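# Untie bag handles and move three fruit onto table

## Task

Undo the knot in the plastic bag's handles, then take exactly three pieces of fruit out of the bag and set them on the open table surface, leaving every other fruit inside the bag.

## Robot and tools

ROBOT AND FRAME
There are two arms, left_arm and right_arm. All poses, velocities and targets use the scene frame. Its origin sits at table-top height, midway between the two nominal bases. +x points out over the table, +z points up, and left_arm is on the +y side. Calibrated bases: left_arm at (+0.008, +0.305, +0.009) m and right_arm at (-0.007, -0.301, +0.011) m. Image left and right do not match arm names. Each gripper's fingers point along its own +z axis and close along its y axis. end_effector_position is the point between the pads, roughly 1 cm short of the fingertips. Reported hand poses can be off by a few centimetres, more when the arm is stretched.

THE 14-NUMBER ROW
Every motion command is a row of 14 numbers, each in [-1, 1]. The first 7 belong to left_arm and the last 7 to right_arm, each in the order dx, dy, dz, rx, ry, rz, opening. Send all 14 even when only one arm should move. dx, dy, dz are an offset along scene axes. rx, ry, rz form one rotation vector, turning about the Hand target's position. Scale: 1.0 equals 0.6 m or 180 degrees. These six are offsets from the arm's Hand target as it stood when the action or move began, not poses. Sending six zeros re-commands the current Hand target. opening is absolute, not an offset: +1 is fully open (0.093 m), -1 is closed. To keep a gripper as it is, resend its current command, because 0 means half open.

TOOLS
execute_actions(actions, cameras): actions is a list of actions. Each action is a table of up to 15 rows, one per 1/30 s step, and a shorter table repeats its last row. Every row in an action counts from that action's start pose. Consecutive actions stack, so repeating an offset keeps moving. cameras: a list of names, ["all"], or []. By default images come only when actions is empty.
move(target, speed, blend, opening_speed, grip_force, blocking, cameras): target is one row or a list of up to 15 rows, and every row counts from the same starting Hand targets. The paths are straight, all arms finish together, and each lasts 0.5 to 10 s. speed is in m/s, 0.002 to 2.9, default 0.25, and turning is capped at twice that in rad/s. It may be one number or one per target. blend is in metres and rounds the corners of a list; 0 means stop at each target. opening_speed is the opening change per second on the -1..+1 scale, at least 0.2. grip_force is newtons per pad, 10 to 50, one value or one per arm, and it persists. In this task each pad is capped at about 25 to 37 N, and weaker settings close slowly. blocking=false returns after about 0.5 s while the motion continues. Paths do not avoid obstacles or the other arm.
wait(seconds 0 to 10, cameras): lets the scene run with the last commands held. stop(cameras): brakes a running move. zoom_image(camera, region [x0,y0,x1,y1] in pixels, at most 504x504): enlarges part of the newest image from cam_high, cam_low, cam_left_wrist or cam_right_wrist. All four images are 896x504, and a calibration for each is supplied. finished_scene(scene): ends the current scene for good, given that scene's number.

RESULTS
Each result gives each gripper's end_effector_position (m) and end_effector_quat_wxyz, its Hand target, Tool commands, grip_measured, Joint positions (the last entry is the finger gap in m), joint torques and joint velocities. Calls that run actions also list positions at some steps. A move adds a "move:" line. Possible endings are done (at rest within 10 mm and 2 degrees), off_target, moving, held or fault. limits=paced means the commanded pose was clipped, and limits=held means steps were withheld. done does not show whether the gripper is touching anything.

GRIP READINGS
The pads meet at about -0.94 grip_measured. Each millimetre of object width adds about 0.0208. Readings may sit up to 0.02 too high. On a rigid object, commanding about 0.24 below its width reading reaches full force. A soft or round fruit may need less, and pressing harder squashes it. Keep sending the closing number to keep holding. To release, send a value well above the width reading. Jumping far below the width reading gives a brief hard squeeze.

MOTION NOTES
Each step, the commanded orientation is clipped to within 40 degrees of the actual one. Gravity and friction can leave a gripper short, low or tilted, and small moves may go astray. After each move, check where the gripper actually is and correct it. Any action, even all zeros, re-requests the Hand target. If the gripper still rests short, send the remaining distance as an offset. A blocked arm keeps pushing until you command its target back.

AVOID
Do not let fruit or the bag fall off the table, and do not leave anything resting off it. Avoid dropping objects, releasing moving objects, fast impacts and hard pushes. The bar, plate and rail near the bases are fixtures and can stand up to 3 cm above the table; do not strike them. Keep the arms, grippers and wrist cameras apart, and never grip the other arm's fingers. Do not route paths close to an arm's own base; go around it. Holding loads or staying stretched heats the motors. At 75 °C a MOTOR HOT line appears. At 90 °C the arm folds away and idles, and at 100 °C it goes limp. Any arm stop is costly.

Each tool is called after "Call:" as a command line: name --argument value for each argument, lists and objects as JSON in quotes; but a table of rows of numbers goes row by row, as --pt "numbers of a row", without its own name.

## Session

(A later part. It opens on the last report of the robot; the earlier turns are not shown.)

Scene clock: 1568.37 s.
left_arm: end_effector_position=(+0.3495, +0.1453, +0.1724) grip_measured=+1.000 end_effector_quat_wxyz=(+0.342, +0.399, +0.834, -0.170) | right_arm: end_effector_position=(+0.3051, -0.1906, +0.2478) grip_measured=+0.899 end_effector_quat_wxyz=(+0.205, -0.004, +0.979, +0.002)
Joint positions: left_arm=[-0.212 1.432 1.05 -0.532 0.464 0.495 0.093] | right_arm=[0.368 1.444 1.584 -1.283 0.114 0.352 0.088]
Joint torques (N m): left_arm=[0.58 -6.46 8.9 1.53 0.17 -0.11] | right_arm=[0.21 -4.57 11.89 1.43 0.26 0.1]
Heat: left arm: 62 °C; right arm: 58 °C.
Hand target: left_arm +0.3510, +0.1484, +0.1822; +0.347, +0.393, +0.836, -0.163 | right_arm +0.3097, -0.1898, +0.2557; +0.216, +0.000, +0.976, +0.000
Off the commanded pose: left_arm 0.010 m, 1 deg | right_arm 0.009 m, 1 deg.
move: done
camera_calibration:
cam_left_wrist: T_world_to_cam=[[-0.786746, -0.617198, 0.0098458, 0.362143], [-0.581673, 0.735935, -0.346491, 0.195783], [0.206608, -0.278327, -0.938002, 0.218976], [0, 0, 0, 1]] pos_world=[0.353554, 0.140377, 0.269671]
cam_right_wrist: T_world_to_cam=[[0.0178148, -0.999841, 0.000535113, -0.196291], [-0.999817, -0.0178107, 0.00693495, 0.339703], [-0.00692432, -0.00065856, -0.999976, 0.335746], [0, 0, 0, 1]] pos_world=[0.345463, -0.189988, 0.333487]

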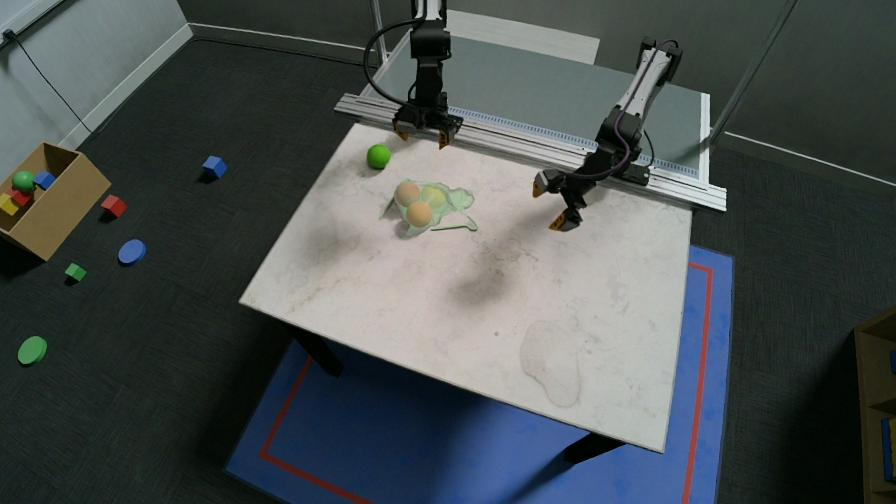

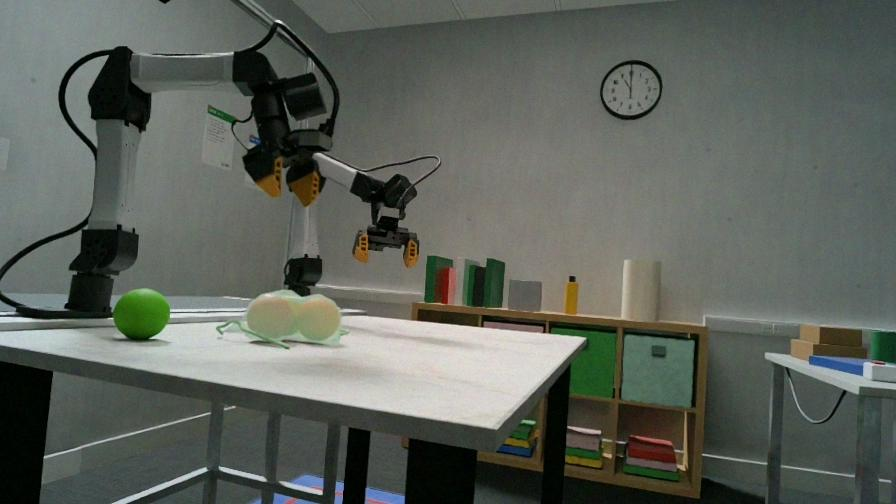

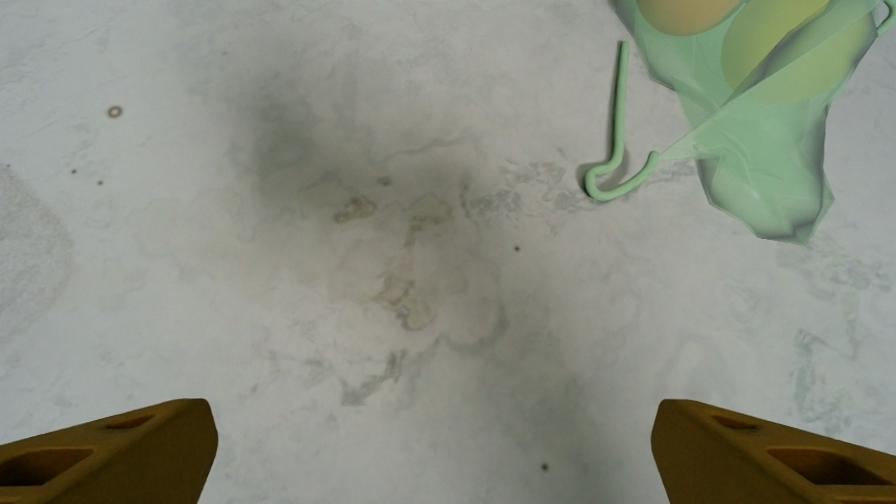

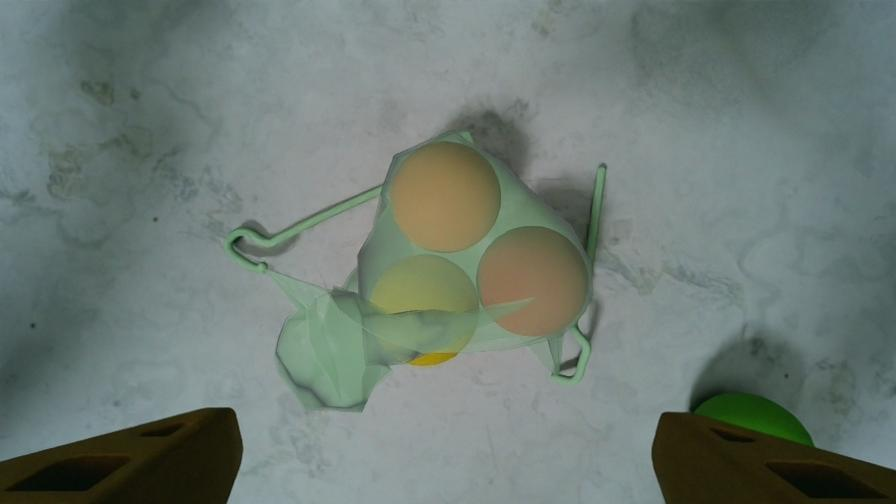

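Call:
move --target '[0,0,0,0,0,0,1,-0.085,-0.165,-0.226,0,0,0,-0.3]' --speed 0.15 --cameras '["cam_right_wrist","cam_low"]'

Call:
zoom_image --camera "cam_right_wrist" --region '[300, 100, 700, 500]'

Call:
zoom_image --camera "cam_low" --region '[180, 230, 360, 370]'

Scene clock: 1660.77 s.
left_arm: end_effector_position=(+0.3495, +0.1453, +0.1724) grip_measured=+1.000 end_effector_quat_wxyz=(+0.342, +0.399, +0.834, -0.170) | right_arm: end_effector_position=(+0.2589, -0.2883, +0.1195) grip_measured=-0.299 end_effector_quat_wxyz=(+0.206, +0.001, +0.978, -0.004)
Joint positions: left_arm=[-0.212 1.432 1.05 -0.532 0.464 0.495 0.093] | right_arm=[0.005 1.131 0.821 -0.819 -0.026 0.031 0.031]
Joint torques (N m): left_arm=[0.66 -6.37 8.94 1.55 0.2 -0.11] | right_arm=[-0.81 -4.64 7.72 1.75 -0.1 -0.06]
Heat: left arm: 56 °C; right arm: 66 °C.
Hand target: left_arm +0.3510, +0.1484, +0.1822; +0.347, +0.393, +0.836, -0.163 | right_arm +0.2587, -0.2888, +0.1201; +0.216, +0.000, +0.977, +0.000
Off the commanded pose: left_arm 0.010 m, 1 deg | right_arm 0.001 m, 1 deg.
move: done
camera_calibration:
cam_right_wrist: T_world_to_cam=[[0.00476671, -0.99994, 0.00985624, -0.290913], [-0.999979, -0.00472376, 0.00437642, 0.2968], [-0.0043296, -0.0098769, -0.999942, 0.203629], [0, 0, 0, 1]] pos_world=[0.299063, -0.287482, 0.205186]
Images, in order (width x height): cam_low 896x504, cam_right_wrist 896x504.

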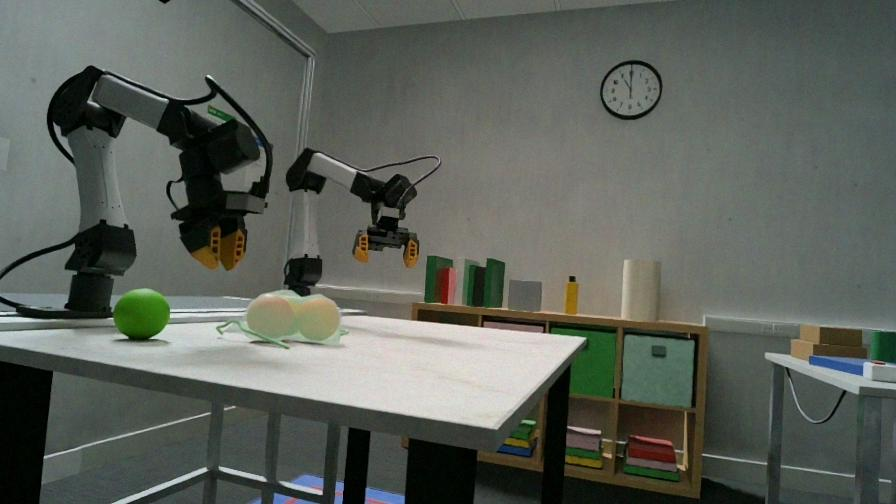

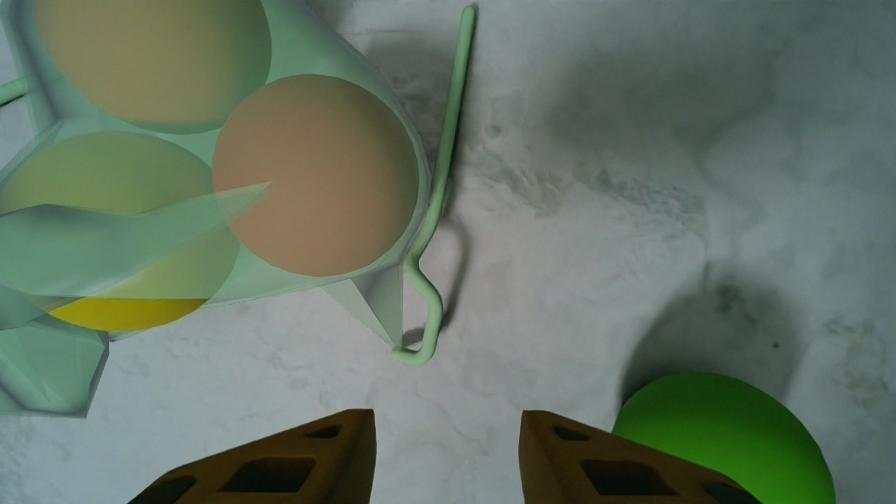

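Scaled by 1.260 from the camera's 896x504 image, which has a finer 1280x720 frame.

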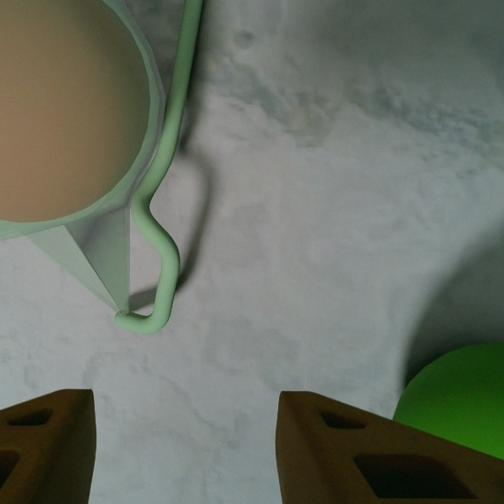

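Scaled by 2.800 from the camera's 896x504 image, which has a finer 1280x720 frame.

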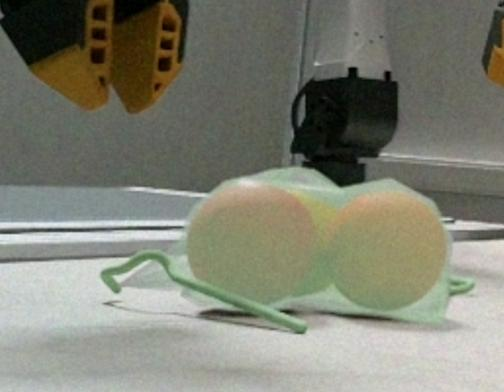

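Call:
move --pt "0 0 0 0 0 0 1 0.0402 0.0067 -0.16 0 0 0 -0.3" --pt "0 0 0 0 0 0 1 0.0402 0.0067 -0.16 0 0 0 -1" --speed 0.08 --opening_speed 0.4 --cameras '["cam_right_wrist","cam_low"]'

Call:
zoom_image --camera "cam_low" --region '[180, 230, 360, 370]'

Scene clock: 1684.23 s.
left_arm: end_effector_position=(+0.3495, +0.1453, +0.1724) grip_measured=+1.000 end_effector_quat_wxyz=(+0.342, +0.399, +0.834, -0.170) | right_arm: end_effector_position=(+0.2856, -0.2847, +0.0300) grip_measured=-0.918 end_effector_quat_wxyz=(+0.220, -0.003, +0.975, +0.002)
Joint positions: left_arm=[-0.212 1.432 1.05 -0.532 0.464 0.495 0.093] | right_arm=[0.029 1.361 0.587 -0.325 -0.026 0.048 0.001]
Joint velocities: left_arm=[-0.017 -0.007 -0.017 0.007 -0.037 -0.168 0] | right_arm=[within noise]
Joint torques (N m): left_arm=[0.62 -6.46 8.94 1.55 0.18 -0.11] | right_arm=[0.21 -3.52 6.87 1.79 0.11 0.06]
Heat: left arm: 56 °C; right arm: 61 °C.
Hand target: left_arm +0.3510, +0.1484, +0.1822; +0.347, +0.393, +0.836, -0.163 | right_arm +0.2829, -0.2848, +0.0241; +0.216, +0.000, +0.976, +0.000
Off the commanded pose: left_arm 0.010 m, 1 deg | right_arm 0.007 m, 1 deg.
move: done
camera_calibration:
cam_right_wrist: T_world_to_cam=[[0.0143852, -0.999896, 0.00130258, -0.288959], [-0.999619, -0.0144119, -0.0235565, 0.321924], [0.0235728, -0.000963216, -0.999722, 0.108923], [0, 0, 0, 1]] pos_world=[0.32339, -0.284185, 0.116853]
Images, in order (width x height): cam_low 896x504, cam_right_wrist 896x504.

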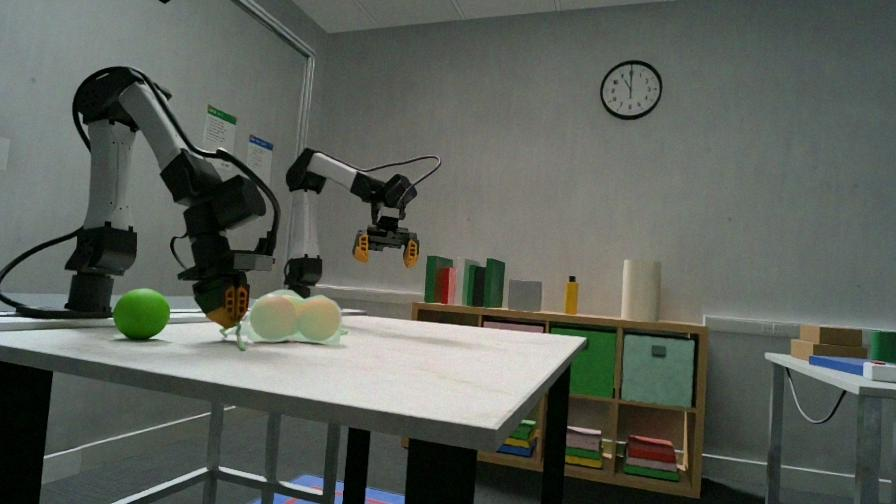

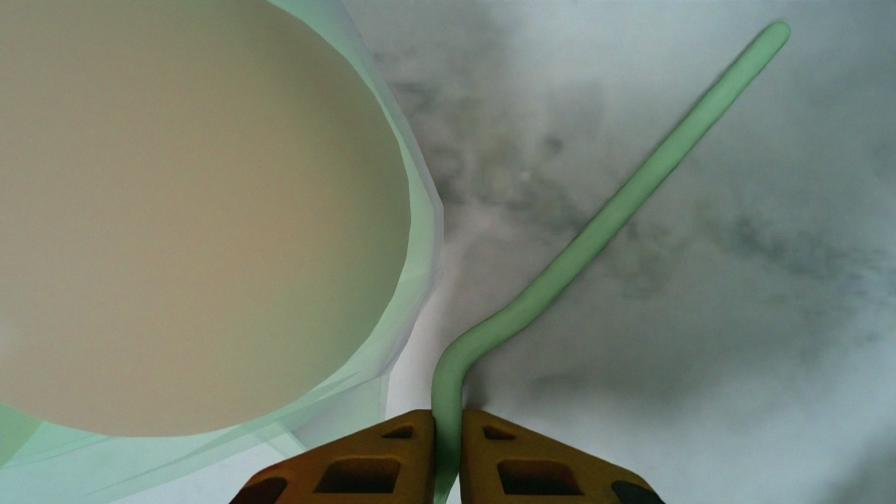

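Scaled by 2.800 from the camera's 896x504 image, which has a finer 1280x720 frame.

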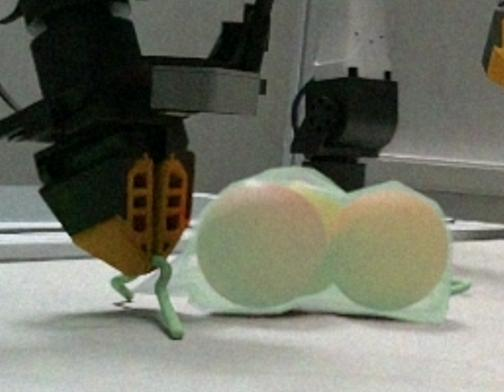

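Call:
move --pt "0 0 0 0 0 0 1 0.0 -0.03 0.16 0 0 0 -1" --pt "0 0 0 0 0 0 1 0.19 -0.03 0.2 0 0 0 -1" --speed 0.07 --blend 0.03 --cameras '["all"]'

Call:
zoom_image --camera "cam_high" --region '[350, 130, 490, 250]'

Call:
zoom_image --camera "cam_low" --region '[180, 200, 400, 370]'

Scene clock: 1696.07 s.
left_arm: end_effector_position=(+0.3495, +0.1453, +0.1724) grip_measured=+1.000 end_effector_quat_wxyz=(+0.342, +0.399, +0.834, -0.170) | right_arm: end_effector_position=(+0.3917, -0.3045, +0.1388) grip_measured=-0.918 end_effector_quat_wxyz=(+0.214, +0.000, +0.977, -0.003)
Joint positions: left_arm=[-0.212 1.432 1.05 -0.532 0.464 0.495 0.093] | right_arm=[-0.054 1.636 1.31 -0.789 -0.054 -0.023 0.001]
Joint torques (N m): left_arm=[0.58 -6.41 8.95 1.52 0.17 -0.13] | right_arm=[0.01 -6.37 12.68 1.33 -0.04 0.03]
Heat: left arm: 56 °C; right arm: 61 °C.
Hand target: left_arm +0.3510, +0.1484, +0.1822; +0.347, +0.393, +0.836, -0.163 | right_arm +0.3969, -0.3028, +0.1442; +0.216, +0.000, +0.976, +0.000
Off the commanded pose: left_arm 0.010 m, 1 deg | right_arm 0.008 m, 0 deg.
move: done
camera_calibration:
cam_left_wrist: T_world_to_cam=[[-0.786746, -0.617198, 0.0098458, 0.362143], [-0.581673, 0.735935, -0.346491, 0.195783], [0.206608, -0.278327, -0.938002, 0.218976], [0, 0, 0, 1]] pos_world=[0.353554, 0.140377, 0.269671]
cam_right_wrist: T_world_to_cam=[[0.00662637, -0.999941, 0.00864766, -0.308364], [-0.999917, -0.00672146, -0.011014, 0.43088], [0.0110715, -0.00857395, -0.999902, 0.217677], [0, 0, 0, 1]] pos_world=[0.430477, -0.303583, 0.225068]

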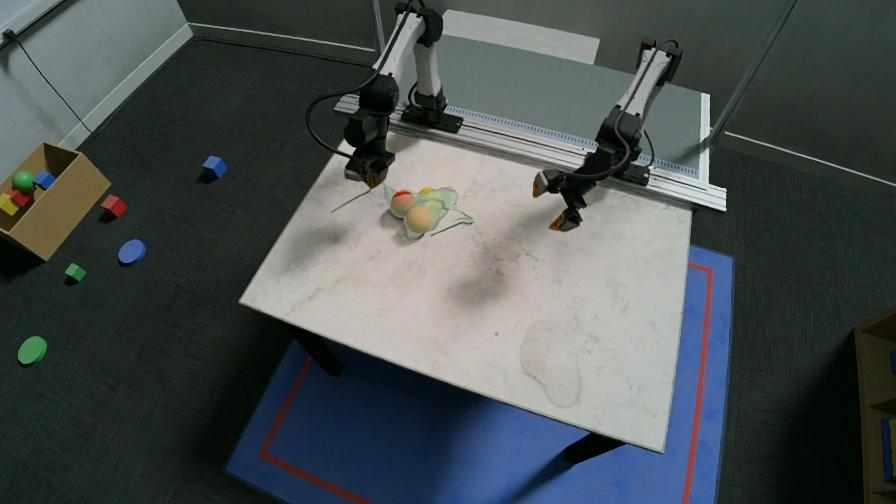

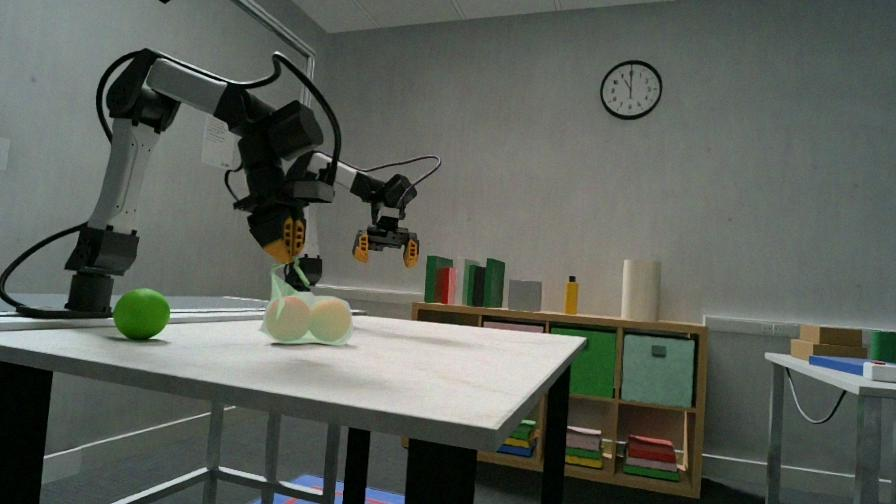

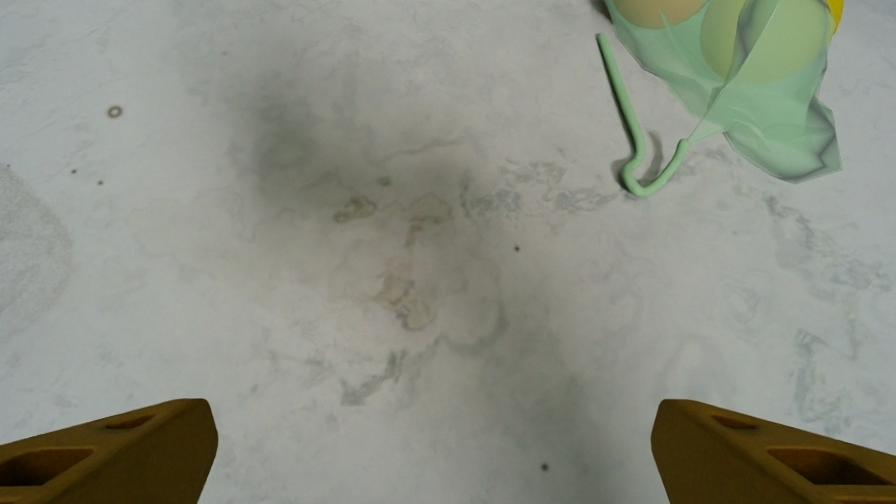

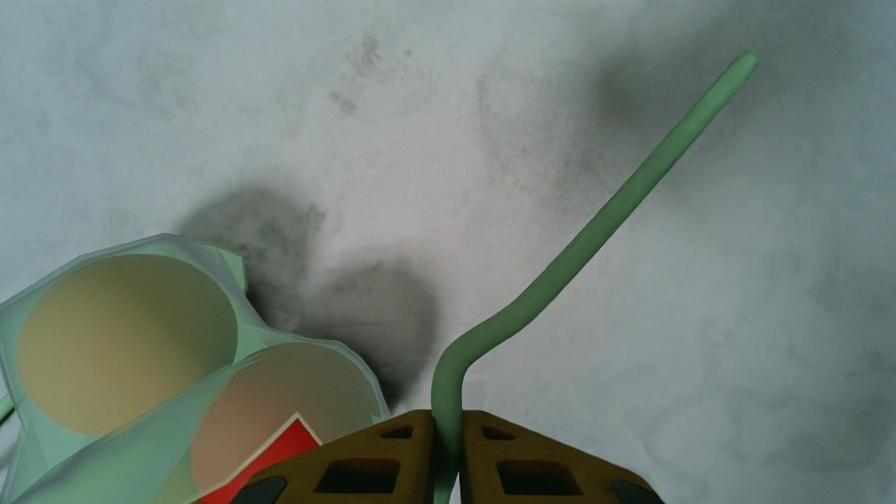

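Scaled by 3.600 from the camera's 896x504 image, which has a finer 1280x720 frame.

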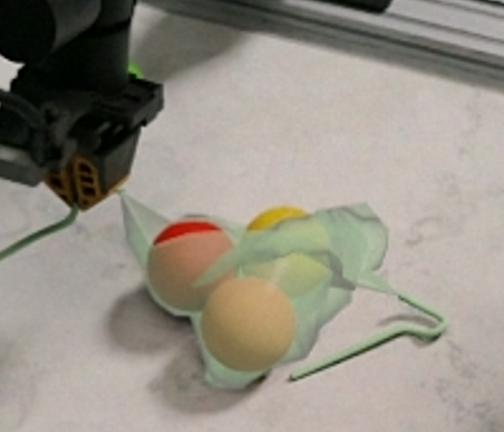

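Scaled by 2.291 from the camera's 896x504 image, which has a finer 1280x720 frame.

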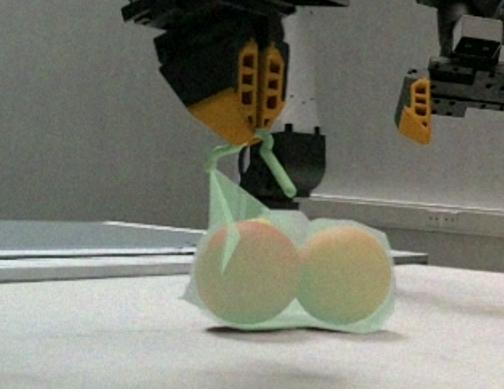

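Call:
move --pt "0 0 0 0 0 0 1 0.1 0.03 0.0 0 0 0 -1" --pt "0 0 0 0 0 0 1 0.11 0.02 -0.13 0 0 0 -1" --pt "0 0 0 0 0 0 1 0.11 0.02 -0.13 0 0 0 -0.5" --pt "0 0 0 0 0 0 1 0.03 -0.08 0.15 0 0 0 -0.5" --speed 0.08 --blend '[0.02,0,0,0]' --cameras '["cam_low","cam_high","cam_right_wrist"]'

Call:
zoom_image --camera "cam_high" --region '[350, 130, 490, 250]'

Call:
zoom_image --camera "cam_low" --region '[180, 200, 400, 370]'

Scene clock: 1715.23 s.
left_arm: end_effector_position=(+0.3495, +0.1453, +0.1724) grip_measured=+1.000 end_effector_quat_wxyz=(+0.342, +0.399, +0.834, -0.170) | right_arm: end_effector_position=(+0.4169, -0.3489, +0.2117) grip_measured=-0.501 end_effector_quat_wxyz=(+0.193, +0.001, +0.981, +0.001)
Joint positions: left_arm=[-0.212 1.432 1.05 -0.532 0.464 0.495 0.093] | right_arm=[-0.188 1.81 1.817 -1.175 -0.113 -0.146 0.021]
Joint torques (N m): left_arm=[0.62 -6.42 8.98 1.52 0.19 -0.11] | right_arm=[-1.03 -12.11 12.18 1.24 -0.12 -0.08]
Heat: left arm: 55 °C; right arm: 64 °C.
Hand target: left_arm +0.3510, +0.1484, +0.1822; +0.347, +0.393, +0.836, -0.163 | right_arm +0.4149, -0.3507, +0.2341; +0.215, +0.000, +0.977, +0.000
Off the commanded pose: left_arm 0.010 m, 1 deg | right_arm 0.023 m, 3 deg.
move: off_target (right_arm); target 3's new opening was sent with right_arm's hand 0.011 m and 1 deg from that target
camera_calibration:
cam_right_wrist: T_world_to_cam=[[0.00704861, -0.999975, 0.00105233, -0.352218], [-0.999481, -0.00701205, 0.0314361, 0.44744], [-0.031428, -0.00127337, -0.999505, 0.310164], [0, 0, 0, 1]] pos_world=[0.459439, -0.348677, 0.296315]
Images, in order (width x height): cam_high 896x504, cam_low 896x504, cam_right_wrist 896x504.

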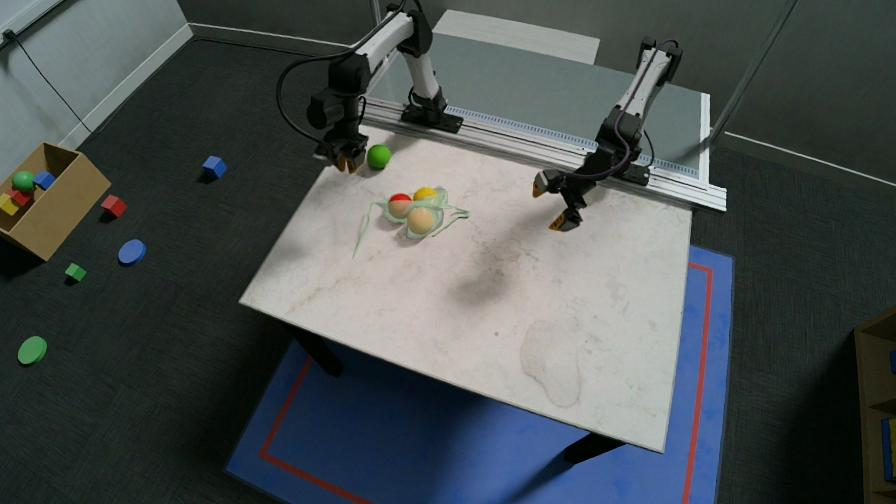

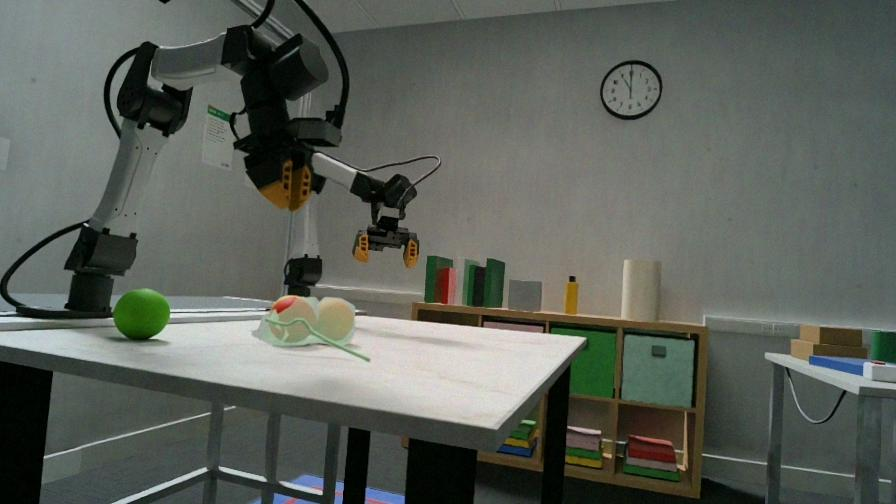

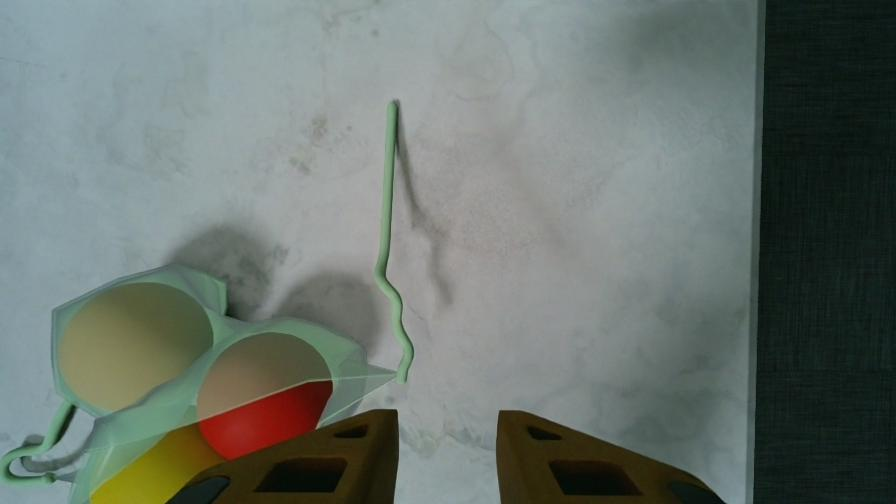

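Scaled by 3.600 from the camera's 896x504 image, which has a finer 1280x720 frame.

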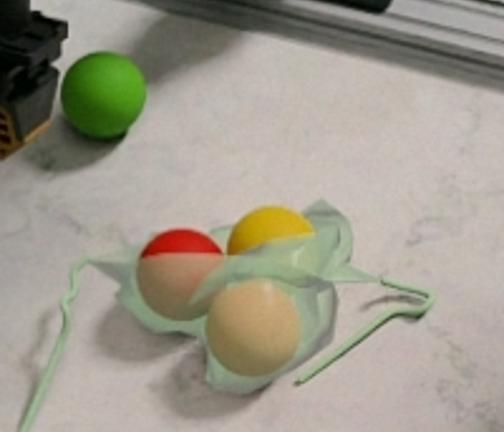

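Scaled by 2.291 from the camera's 896x504 image, which has a finer 1280x720 frame.

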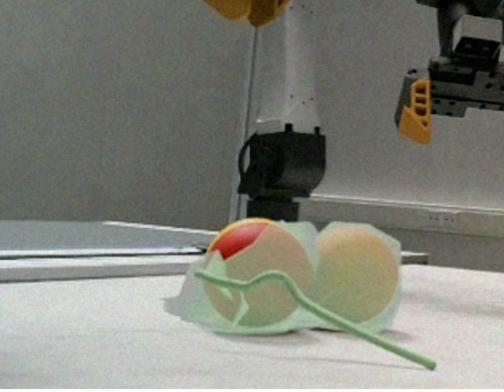

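Call:
move --target '[0,0,0,0,0,0,1,-0.208,0.2,0.03,0,0,0,1]' --speed 0.15 --cameras '["cam_right_wrist"]'

Call:
zoom_image --camera "cam_right_wrist" --region '[200, 110, 620, 430]'

Scene clock: 1723.33 s.
left_arm: end_effector_position=(+0.3495, +0.1453, +0.1724) grip_measured=+1.000 end_effector_quat_wxyz=(+0.342, +0.399, +0.834, -0.170) | right_arm: end_effector_position=(+0.2988, -0.2274, +0.2537) grip_measured=+1.000 end_effector_quat_wxyz=(+0.222, -0.004, +0.975, +0.007)
Joint positions: left_arm=[-0.212 1.432 1.05 -0.532 0.464 0.495 0.093] | right_arm=[0.229 1.351 1.509 -1.255 0.054 0.226 0.093]
Joint torques (N m): left_arm=[0.54 -6.43 8.95 1.54 0.18 -0.12] | right_arm=[0.24 -6.38 6.89 1.38 0.2 0.07]
Heat: left arm: 55 °C; right arm: 63 °C.
Hand target: left_arm +0.3510, +0.1484, +0.1822; +0.347, +0.393, +0.836, -0.163 | right_arm +0.2901, -0.2308, +0.2521; +0.215, +0.000, +0.977, +0.000
Off the commanded pose: left_arm 0.010 m, 1 deg | right_arm 0.010 m, 1 deg.
move: done
camera_calibration:
cam_right_wrist: T_world_to_cam=[[0.0191558, -0.999774, -0.0092261, -0.230828], [-0.99945, -0.0188981, -0.0272564, 0.341093], [0.0270759, 0.00974314, -0.999586, 0.333618], [0, 0, 0, 1]] pos_world=[0.336295, -0.22758, 0.340647]
Images, in order (width x height): cam_right_wrist 896x504.

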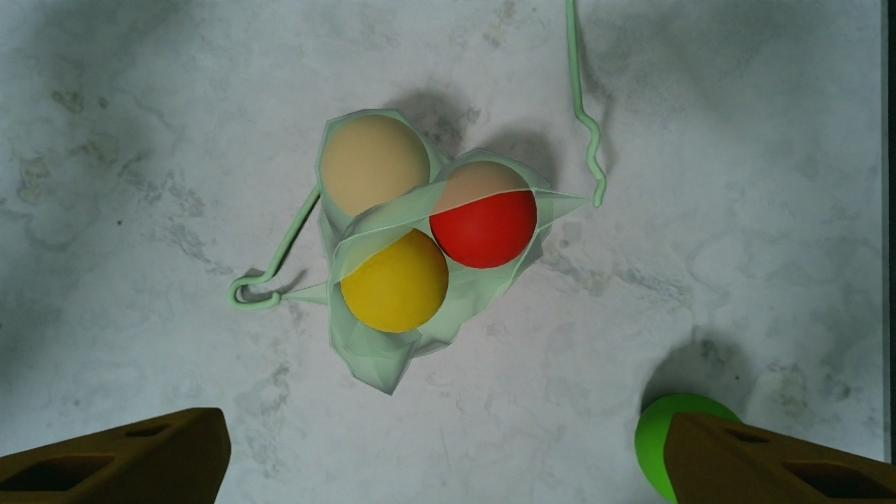

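Scaled by 1.200 from the camera's 896x504 image, which has a finer 1280x720 frame.

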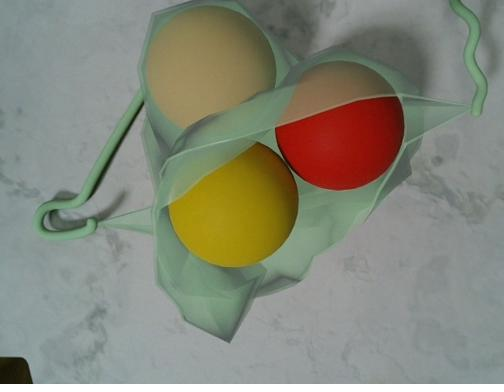

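Call:
move --target '[0,0,0,0,0,0,1,0.0498,0.0663,-0.2035,0,0.0722,0,0.77]' --speed 0.12 --cameras '["cam_right_wrist","cam_low"]'

Scene clock: 1752.60 s.
left_arm: end_effector_position=(+0.3495, +0.1453, +0.1724) grip_measured=+1.000 end_effector_quat_wxyz=(+0.342, +0.399, +0.834, -0.170) | right_arm: end_effector_position=(+0.3208, -0.1936, +0.1357) grip_measured=+0.771 end_effector_quat_wxyz=(+0.108, -0.002, +0.994, -0.004)
Joint positions: left_arm=[-0.212 1.432 1.05 -0.532 0.464 0.495 0.093] | right_arm=[0.319 1.607 1.349 -1.071 0.045 0.322 0.082]
Joint torques (N m): left_arm=[0.64 -6.42 8.91 1.54 0.18 -0.11] | right_arm=[0.06 -6.45 7.41 1.25 -0.05 0.08]
Heat: left arm: 55 °C; right arm: 58 °C.
Hand target: left_arm +0.3510, +0.1484, +0.1822; +0.347, +0.393, +0.836, -0.163 | right_arm +0.3200, -0.1910, +0.1300; +0.104, +0.000, +0.995, +0.000
Off the commanded pose: left_arm 0.010 m, 1 deg | right_arm 0.006 m, 1 deg.
move: done
camera_calibration:
cam_right_wrist: T_world_to_cam=[[0.012023, -0.999871, 0.0106662, -0.199059], [-0.979446, -0.00962818, 0.201476, 0.324825], [-0.201347, -0.0128693, -0.979435, 0.280926], [0, 0, 0, 1]] pos_world=[0.377106, -0.19229, 0.211828]
Images, in order (width x height): cam_low 896x504, cam_right_wrist 896x504.

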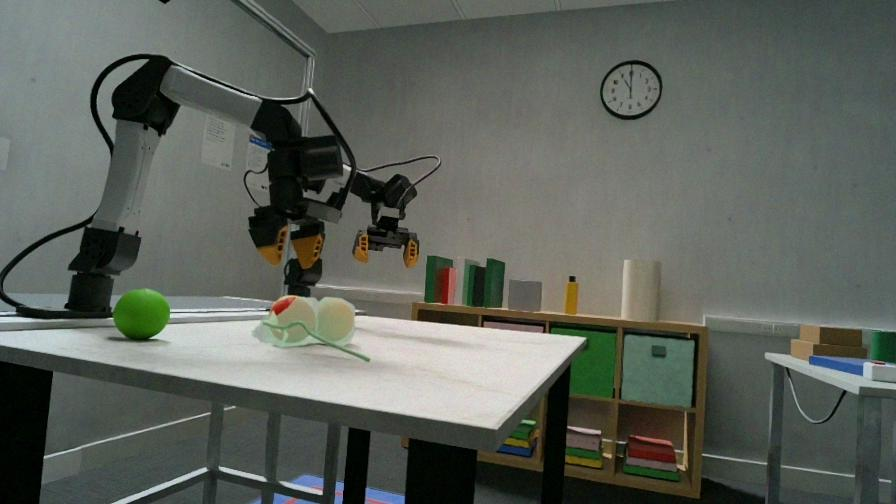

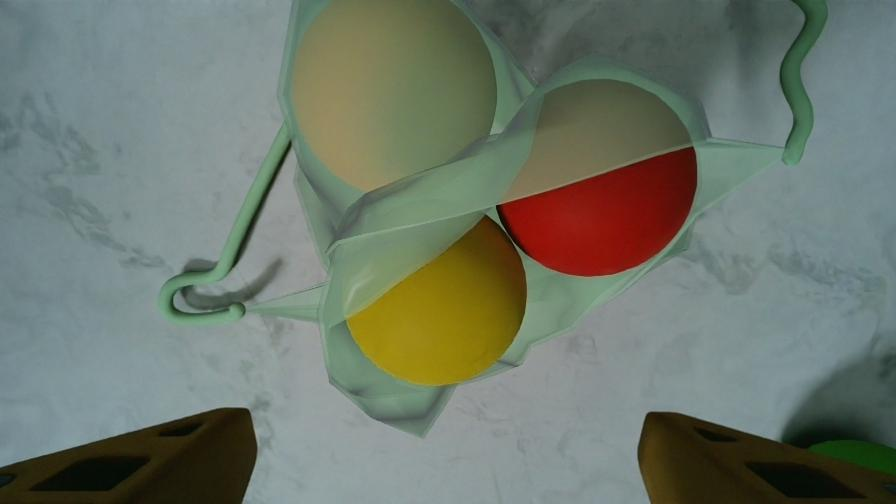

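Call:
move --pt "0 0 0 0 0 0 1 0.0025 0.0042 0 0 0 0.1167 0.72" --pt "0 0 0 0 0 0 1 0.0025 0.0042 -0.1733 0 0 0.1167 0.72" --speed 0.08 --cameras '["cam_right_wrist","cam_low","cam_high"]'

Call:
zoom_image --camera "cam_low" --region '[180, 200, 400, 370]'

Scene clock: 1781.27 s.
left_arm: end_effector_position=(+0.3495, +0.1453, +0.1724) grip_measured=+1.000 end_effector_quat_wxyz=(+0.342, +0.399, +0.834, -0.170) | right_arm: end_effector_position=(+0.3245, -0.1890, +0.0331) grip_measured=+0.721 end_effector_quat_wxyz=(+0.109, -0.182, +0.977, +0.016)
Joint positions: left_arm=[-0.212 1.432 1.05 -0.532 0.464 0.495 0.093] | right_arm=[0.298 1.713 1.044 -0.644 -0.037 -0.054 0.08]
Joint torques (N m): left_arm=[0.61 -6.46 8.95 1.55 0.19 -0.12] | right_arm=[-0.09 -6.41 6.79 1.3 -0.07 0.02]
Heat: left arm: 54 °C; right arm: 58 °C.
Hand target: left_arm +0.3510, +0.1484, +0.1822; +0.347, +0.393, +0.836, -0.163 | right_arm +0.3215, -0.1884, +0.0261; +0.102, -0.181, +0.978, +0.019
Off the commanded pose: left_arm 0.010 m, 1 deg | right_arm 0.008 m, 1 deg.
move: done
camera_calibration:
cam_right_wrist: T_world_to_cam=[[0.367371, -0.930014, 0.0105983, -0.295458], [-0.91219, -0.358059, 0.199255, 0.261559], [-0.181515, -0.0828679, -0.97989, 0.16156], [0, 0, 0, 1]] pos_world=[0.37646, -0.167738, 0.109325]
Images, in order (width x height): cam_high 896x504, cam_low 896x504, cam_right_wrist 896x504.

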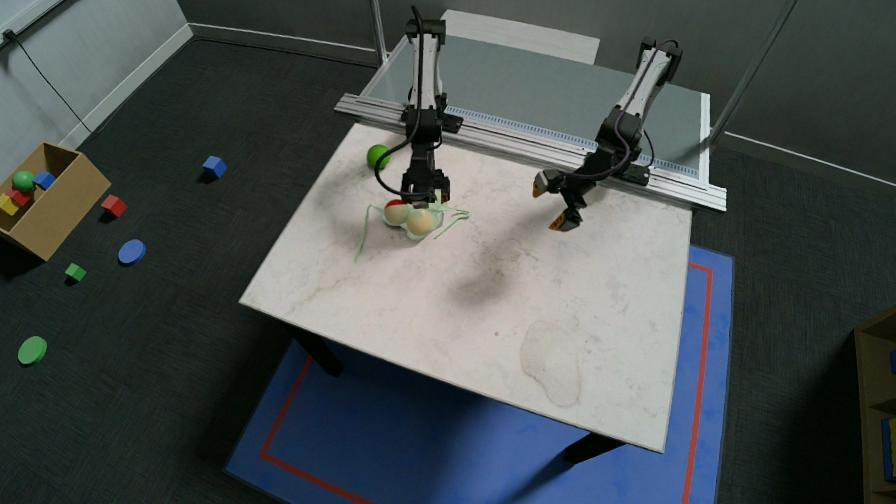

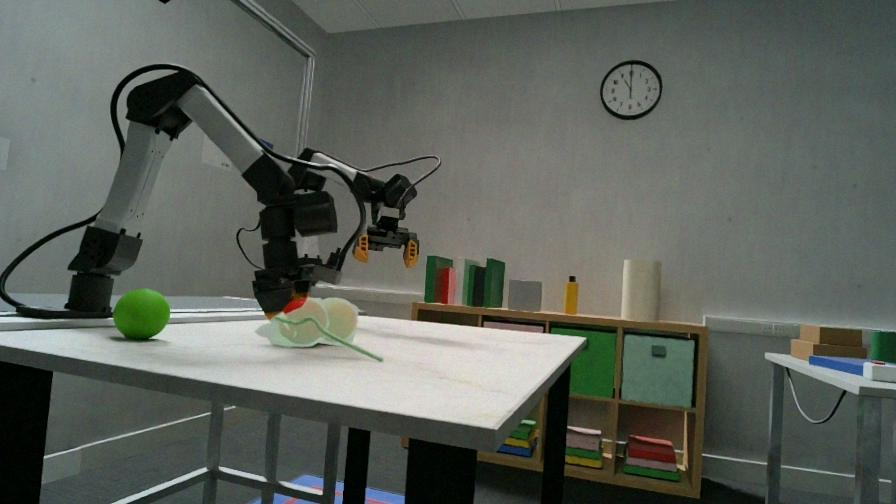

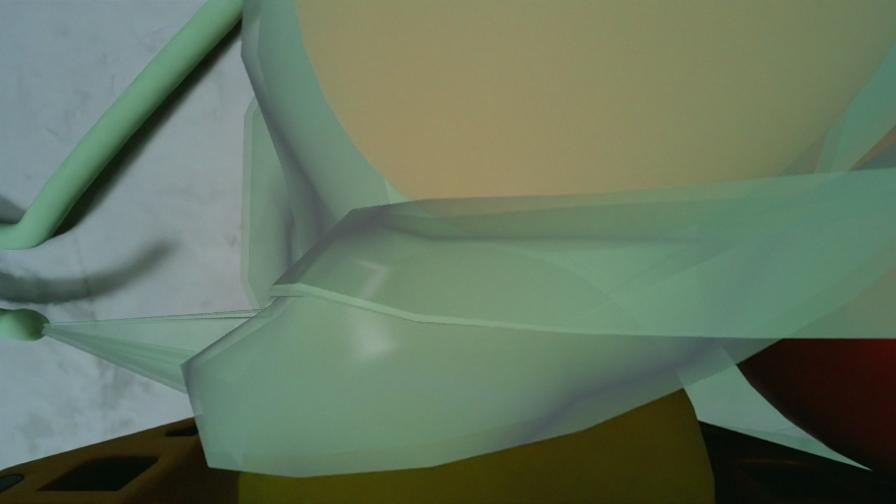

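Scaled by 2.291 from the camera's 896x504 image, which has a finer 1280x720 frame.

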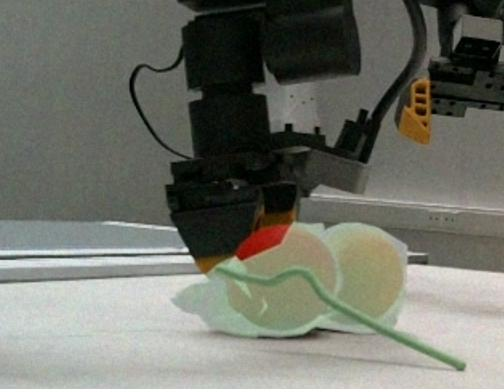

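Call:
move --pt "0 0 0 0 0 0 1 0 0 0 0 0 0 0.2" --pt "0 0 0 0 0 0 1 -0.03 0 0.12 0 0 0 0.2" --speed 0.06 --opening_speed 0.4 --cameras '["cam_right_wrist","cam_low","cam_high"]'

Call:
zoom_image --camera "cam_low" --region '[180, 200, 400, 370]'

Call:
zoom_image --camera "cam_high" --region '[350, 130, 490, 250]'

Scene clock: 1794.27 s.
left_arm: end_effector_position=(+0.3495, +0.1453, +0.1724) grip_measured=+1.000 end_effector_quat_wxyz=(+0.342, +0.399, +0.834, -0.170) | right_arm: end_effector_position=(+0.2990, -0.1929, +0.0806) grip_measured=+0.396 end_effector_quat_wxyz=(+0.082, -0.183, +0.980, +0.013)
Joint positions: left_arm=[-0.212 1.432 1.05 -0.532 0.464 0.495 0.093] | right_arm=[0.305 1.596 1.123 -0.893 -0.037 -0.049 0.064]
Joint torques (N m): left_arm=[0.62 -6.42 8.95 1.53 0.17 -0.11] | right_arm=[0.21 -9.59 11.7 0.76 -0.03 0.09]
Heat: left arm: 54 °C; right arm: 57 °C.
Hand target: left_arm +0.3510, +0.1484, +0.1822; +0.347, +0.393, +0.836, -0.163 | right_arm +0.3035, -0.1884, +0.0980; +0.102, -0.182, +0.978, +0.019
Off the commanded pose: left_arm 0.010 m, 1 deg | right_arm 0.019 m, 2 deg.
move: off_target (right_arm)
camera_calibration:
cam_right_wrist: T_world_to_cam=[[0.368749, -0.92951, 0.00595071, -0.290247], [-0.900411, -0.355601, 0.250615, 0.220236], [-0.230833, -0.0977721, -0.968069, 0.213994], [0, 0, 0, 1]] pos_world=[0.354728, -0.170549, 0.153694]
Images, in order (width x height): cam_high 896x504, cam_low 896x504, cam_right_wrist 896x504.

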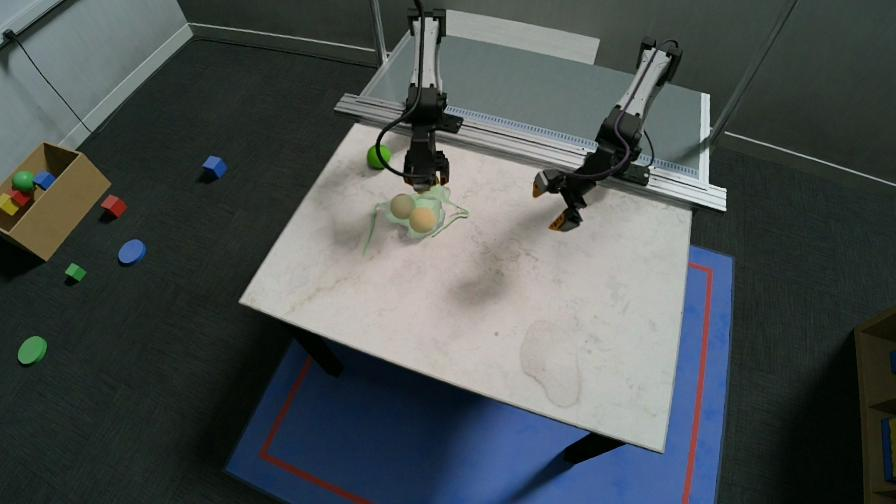

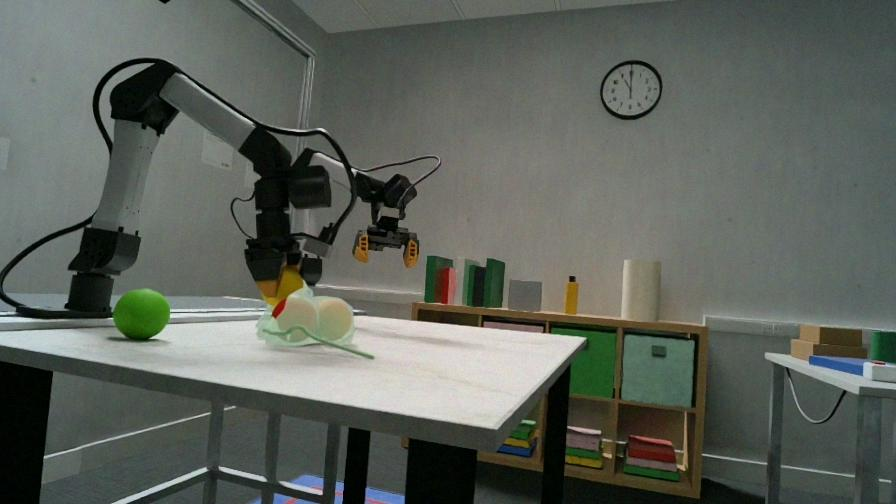

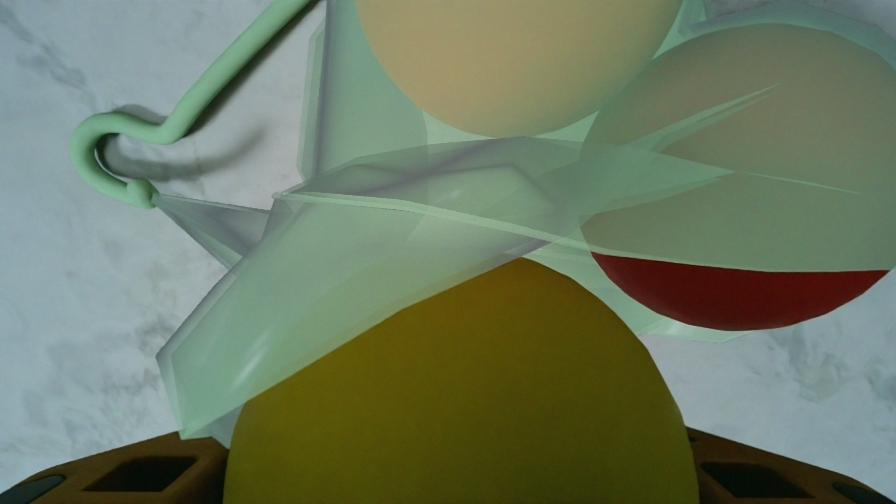

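Scaled by 2.291 from the camera's 896x504 image, which has a finer 1280x720 frame.

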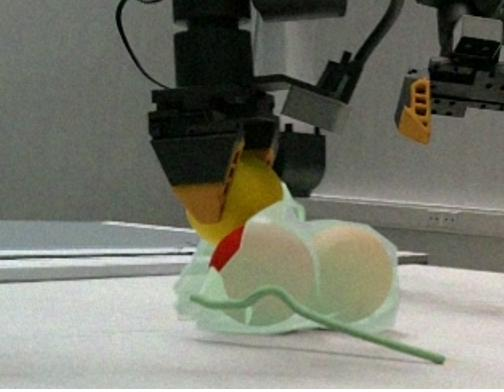

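Scaled by 3.600 from the camera's 896x504 image, which has a finer 1280x720 frame.

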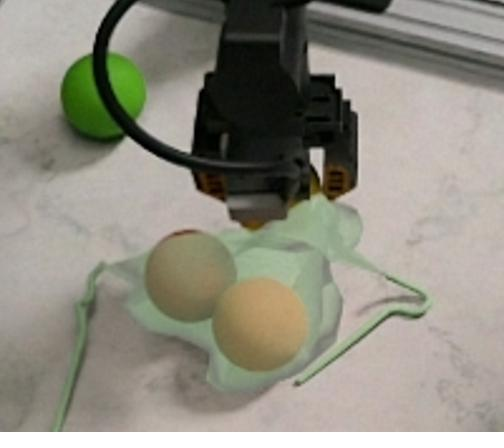

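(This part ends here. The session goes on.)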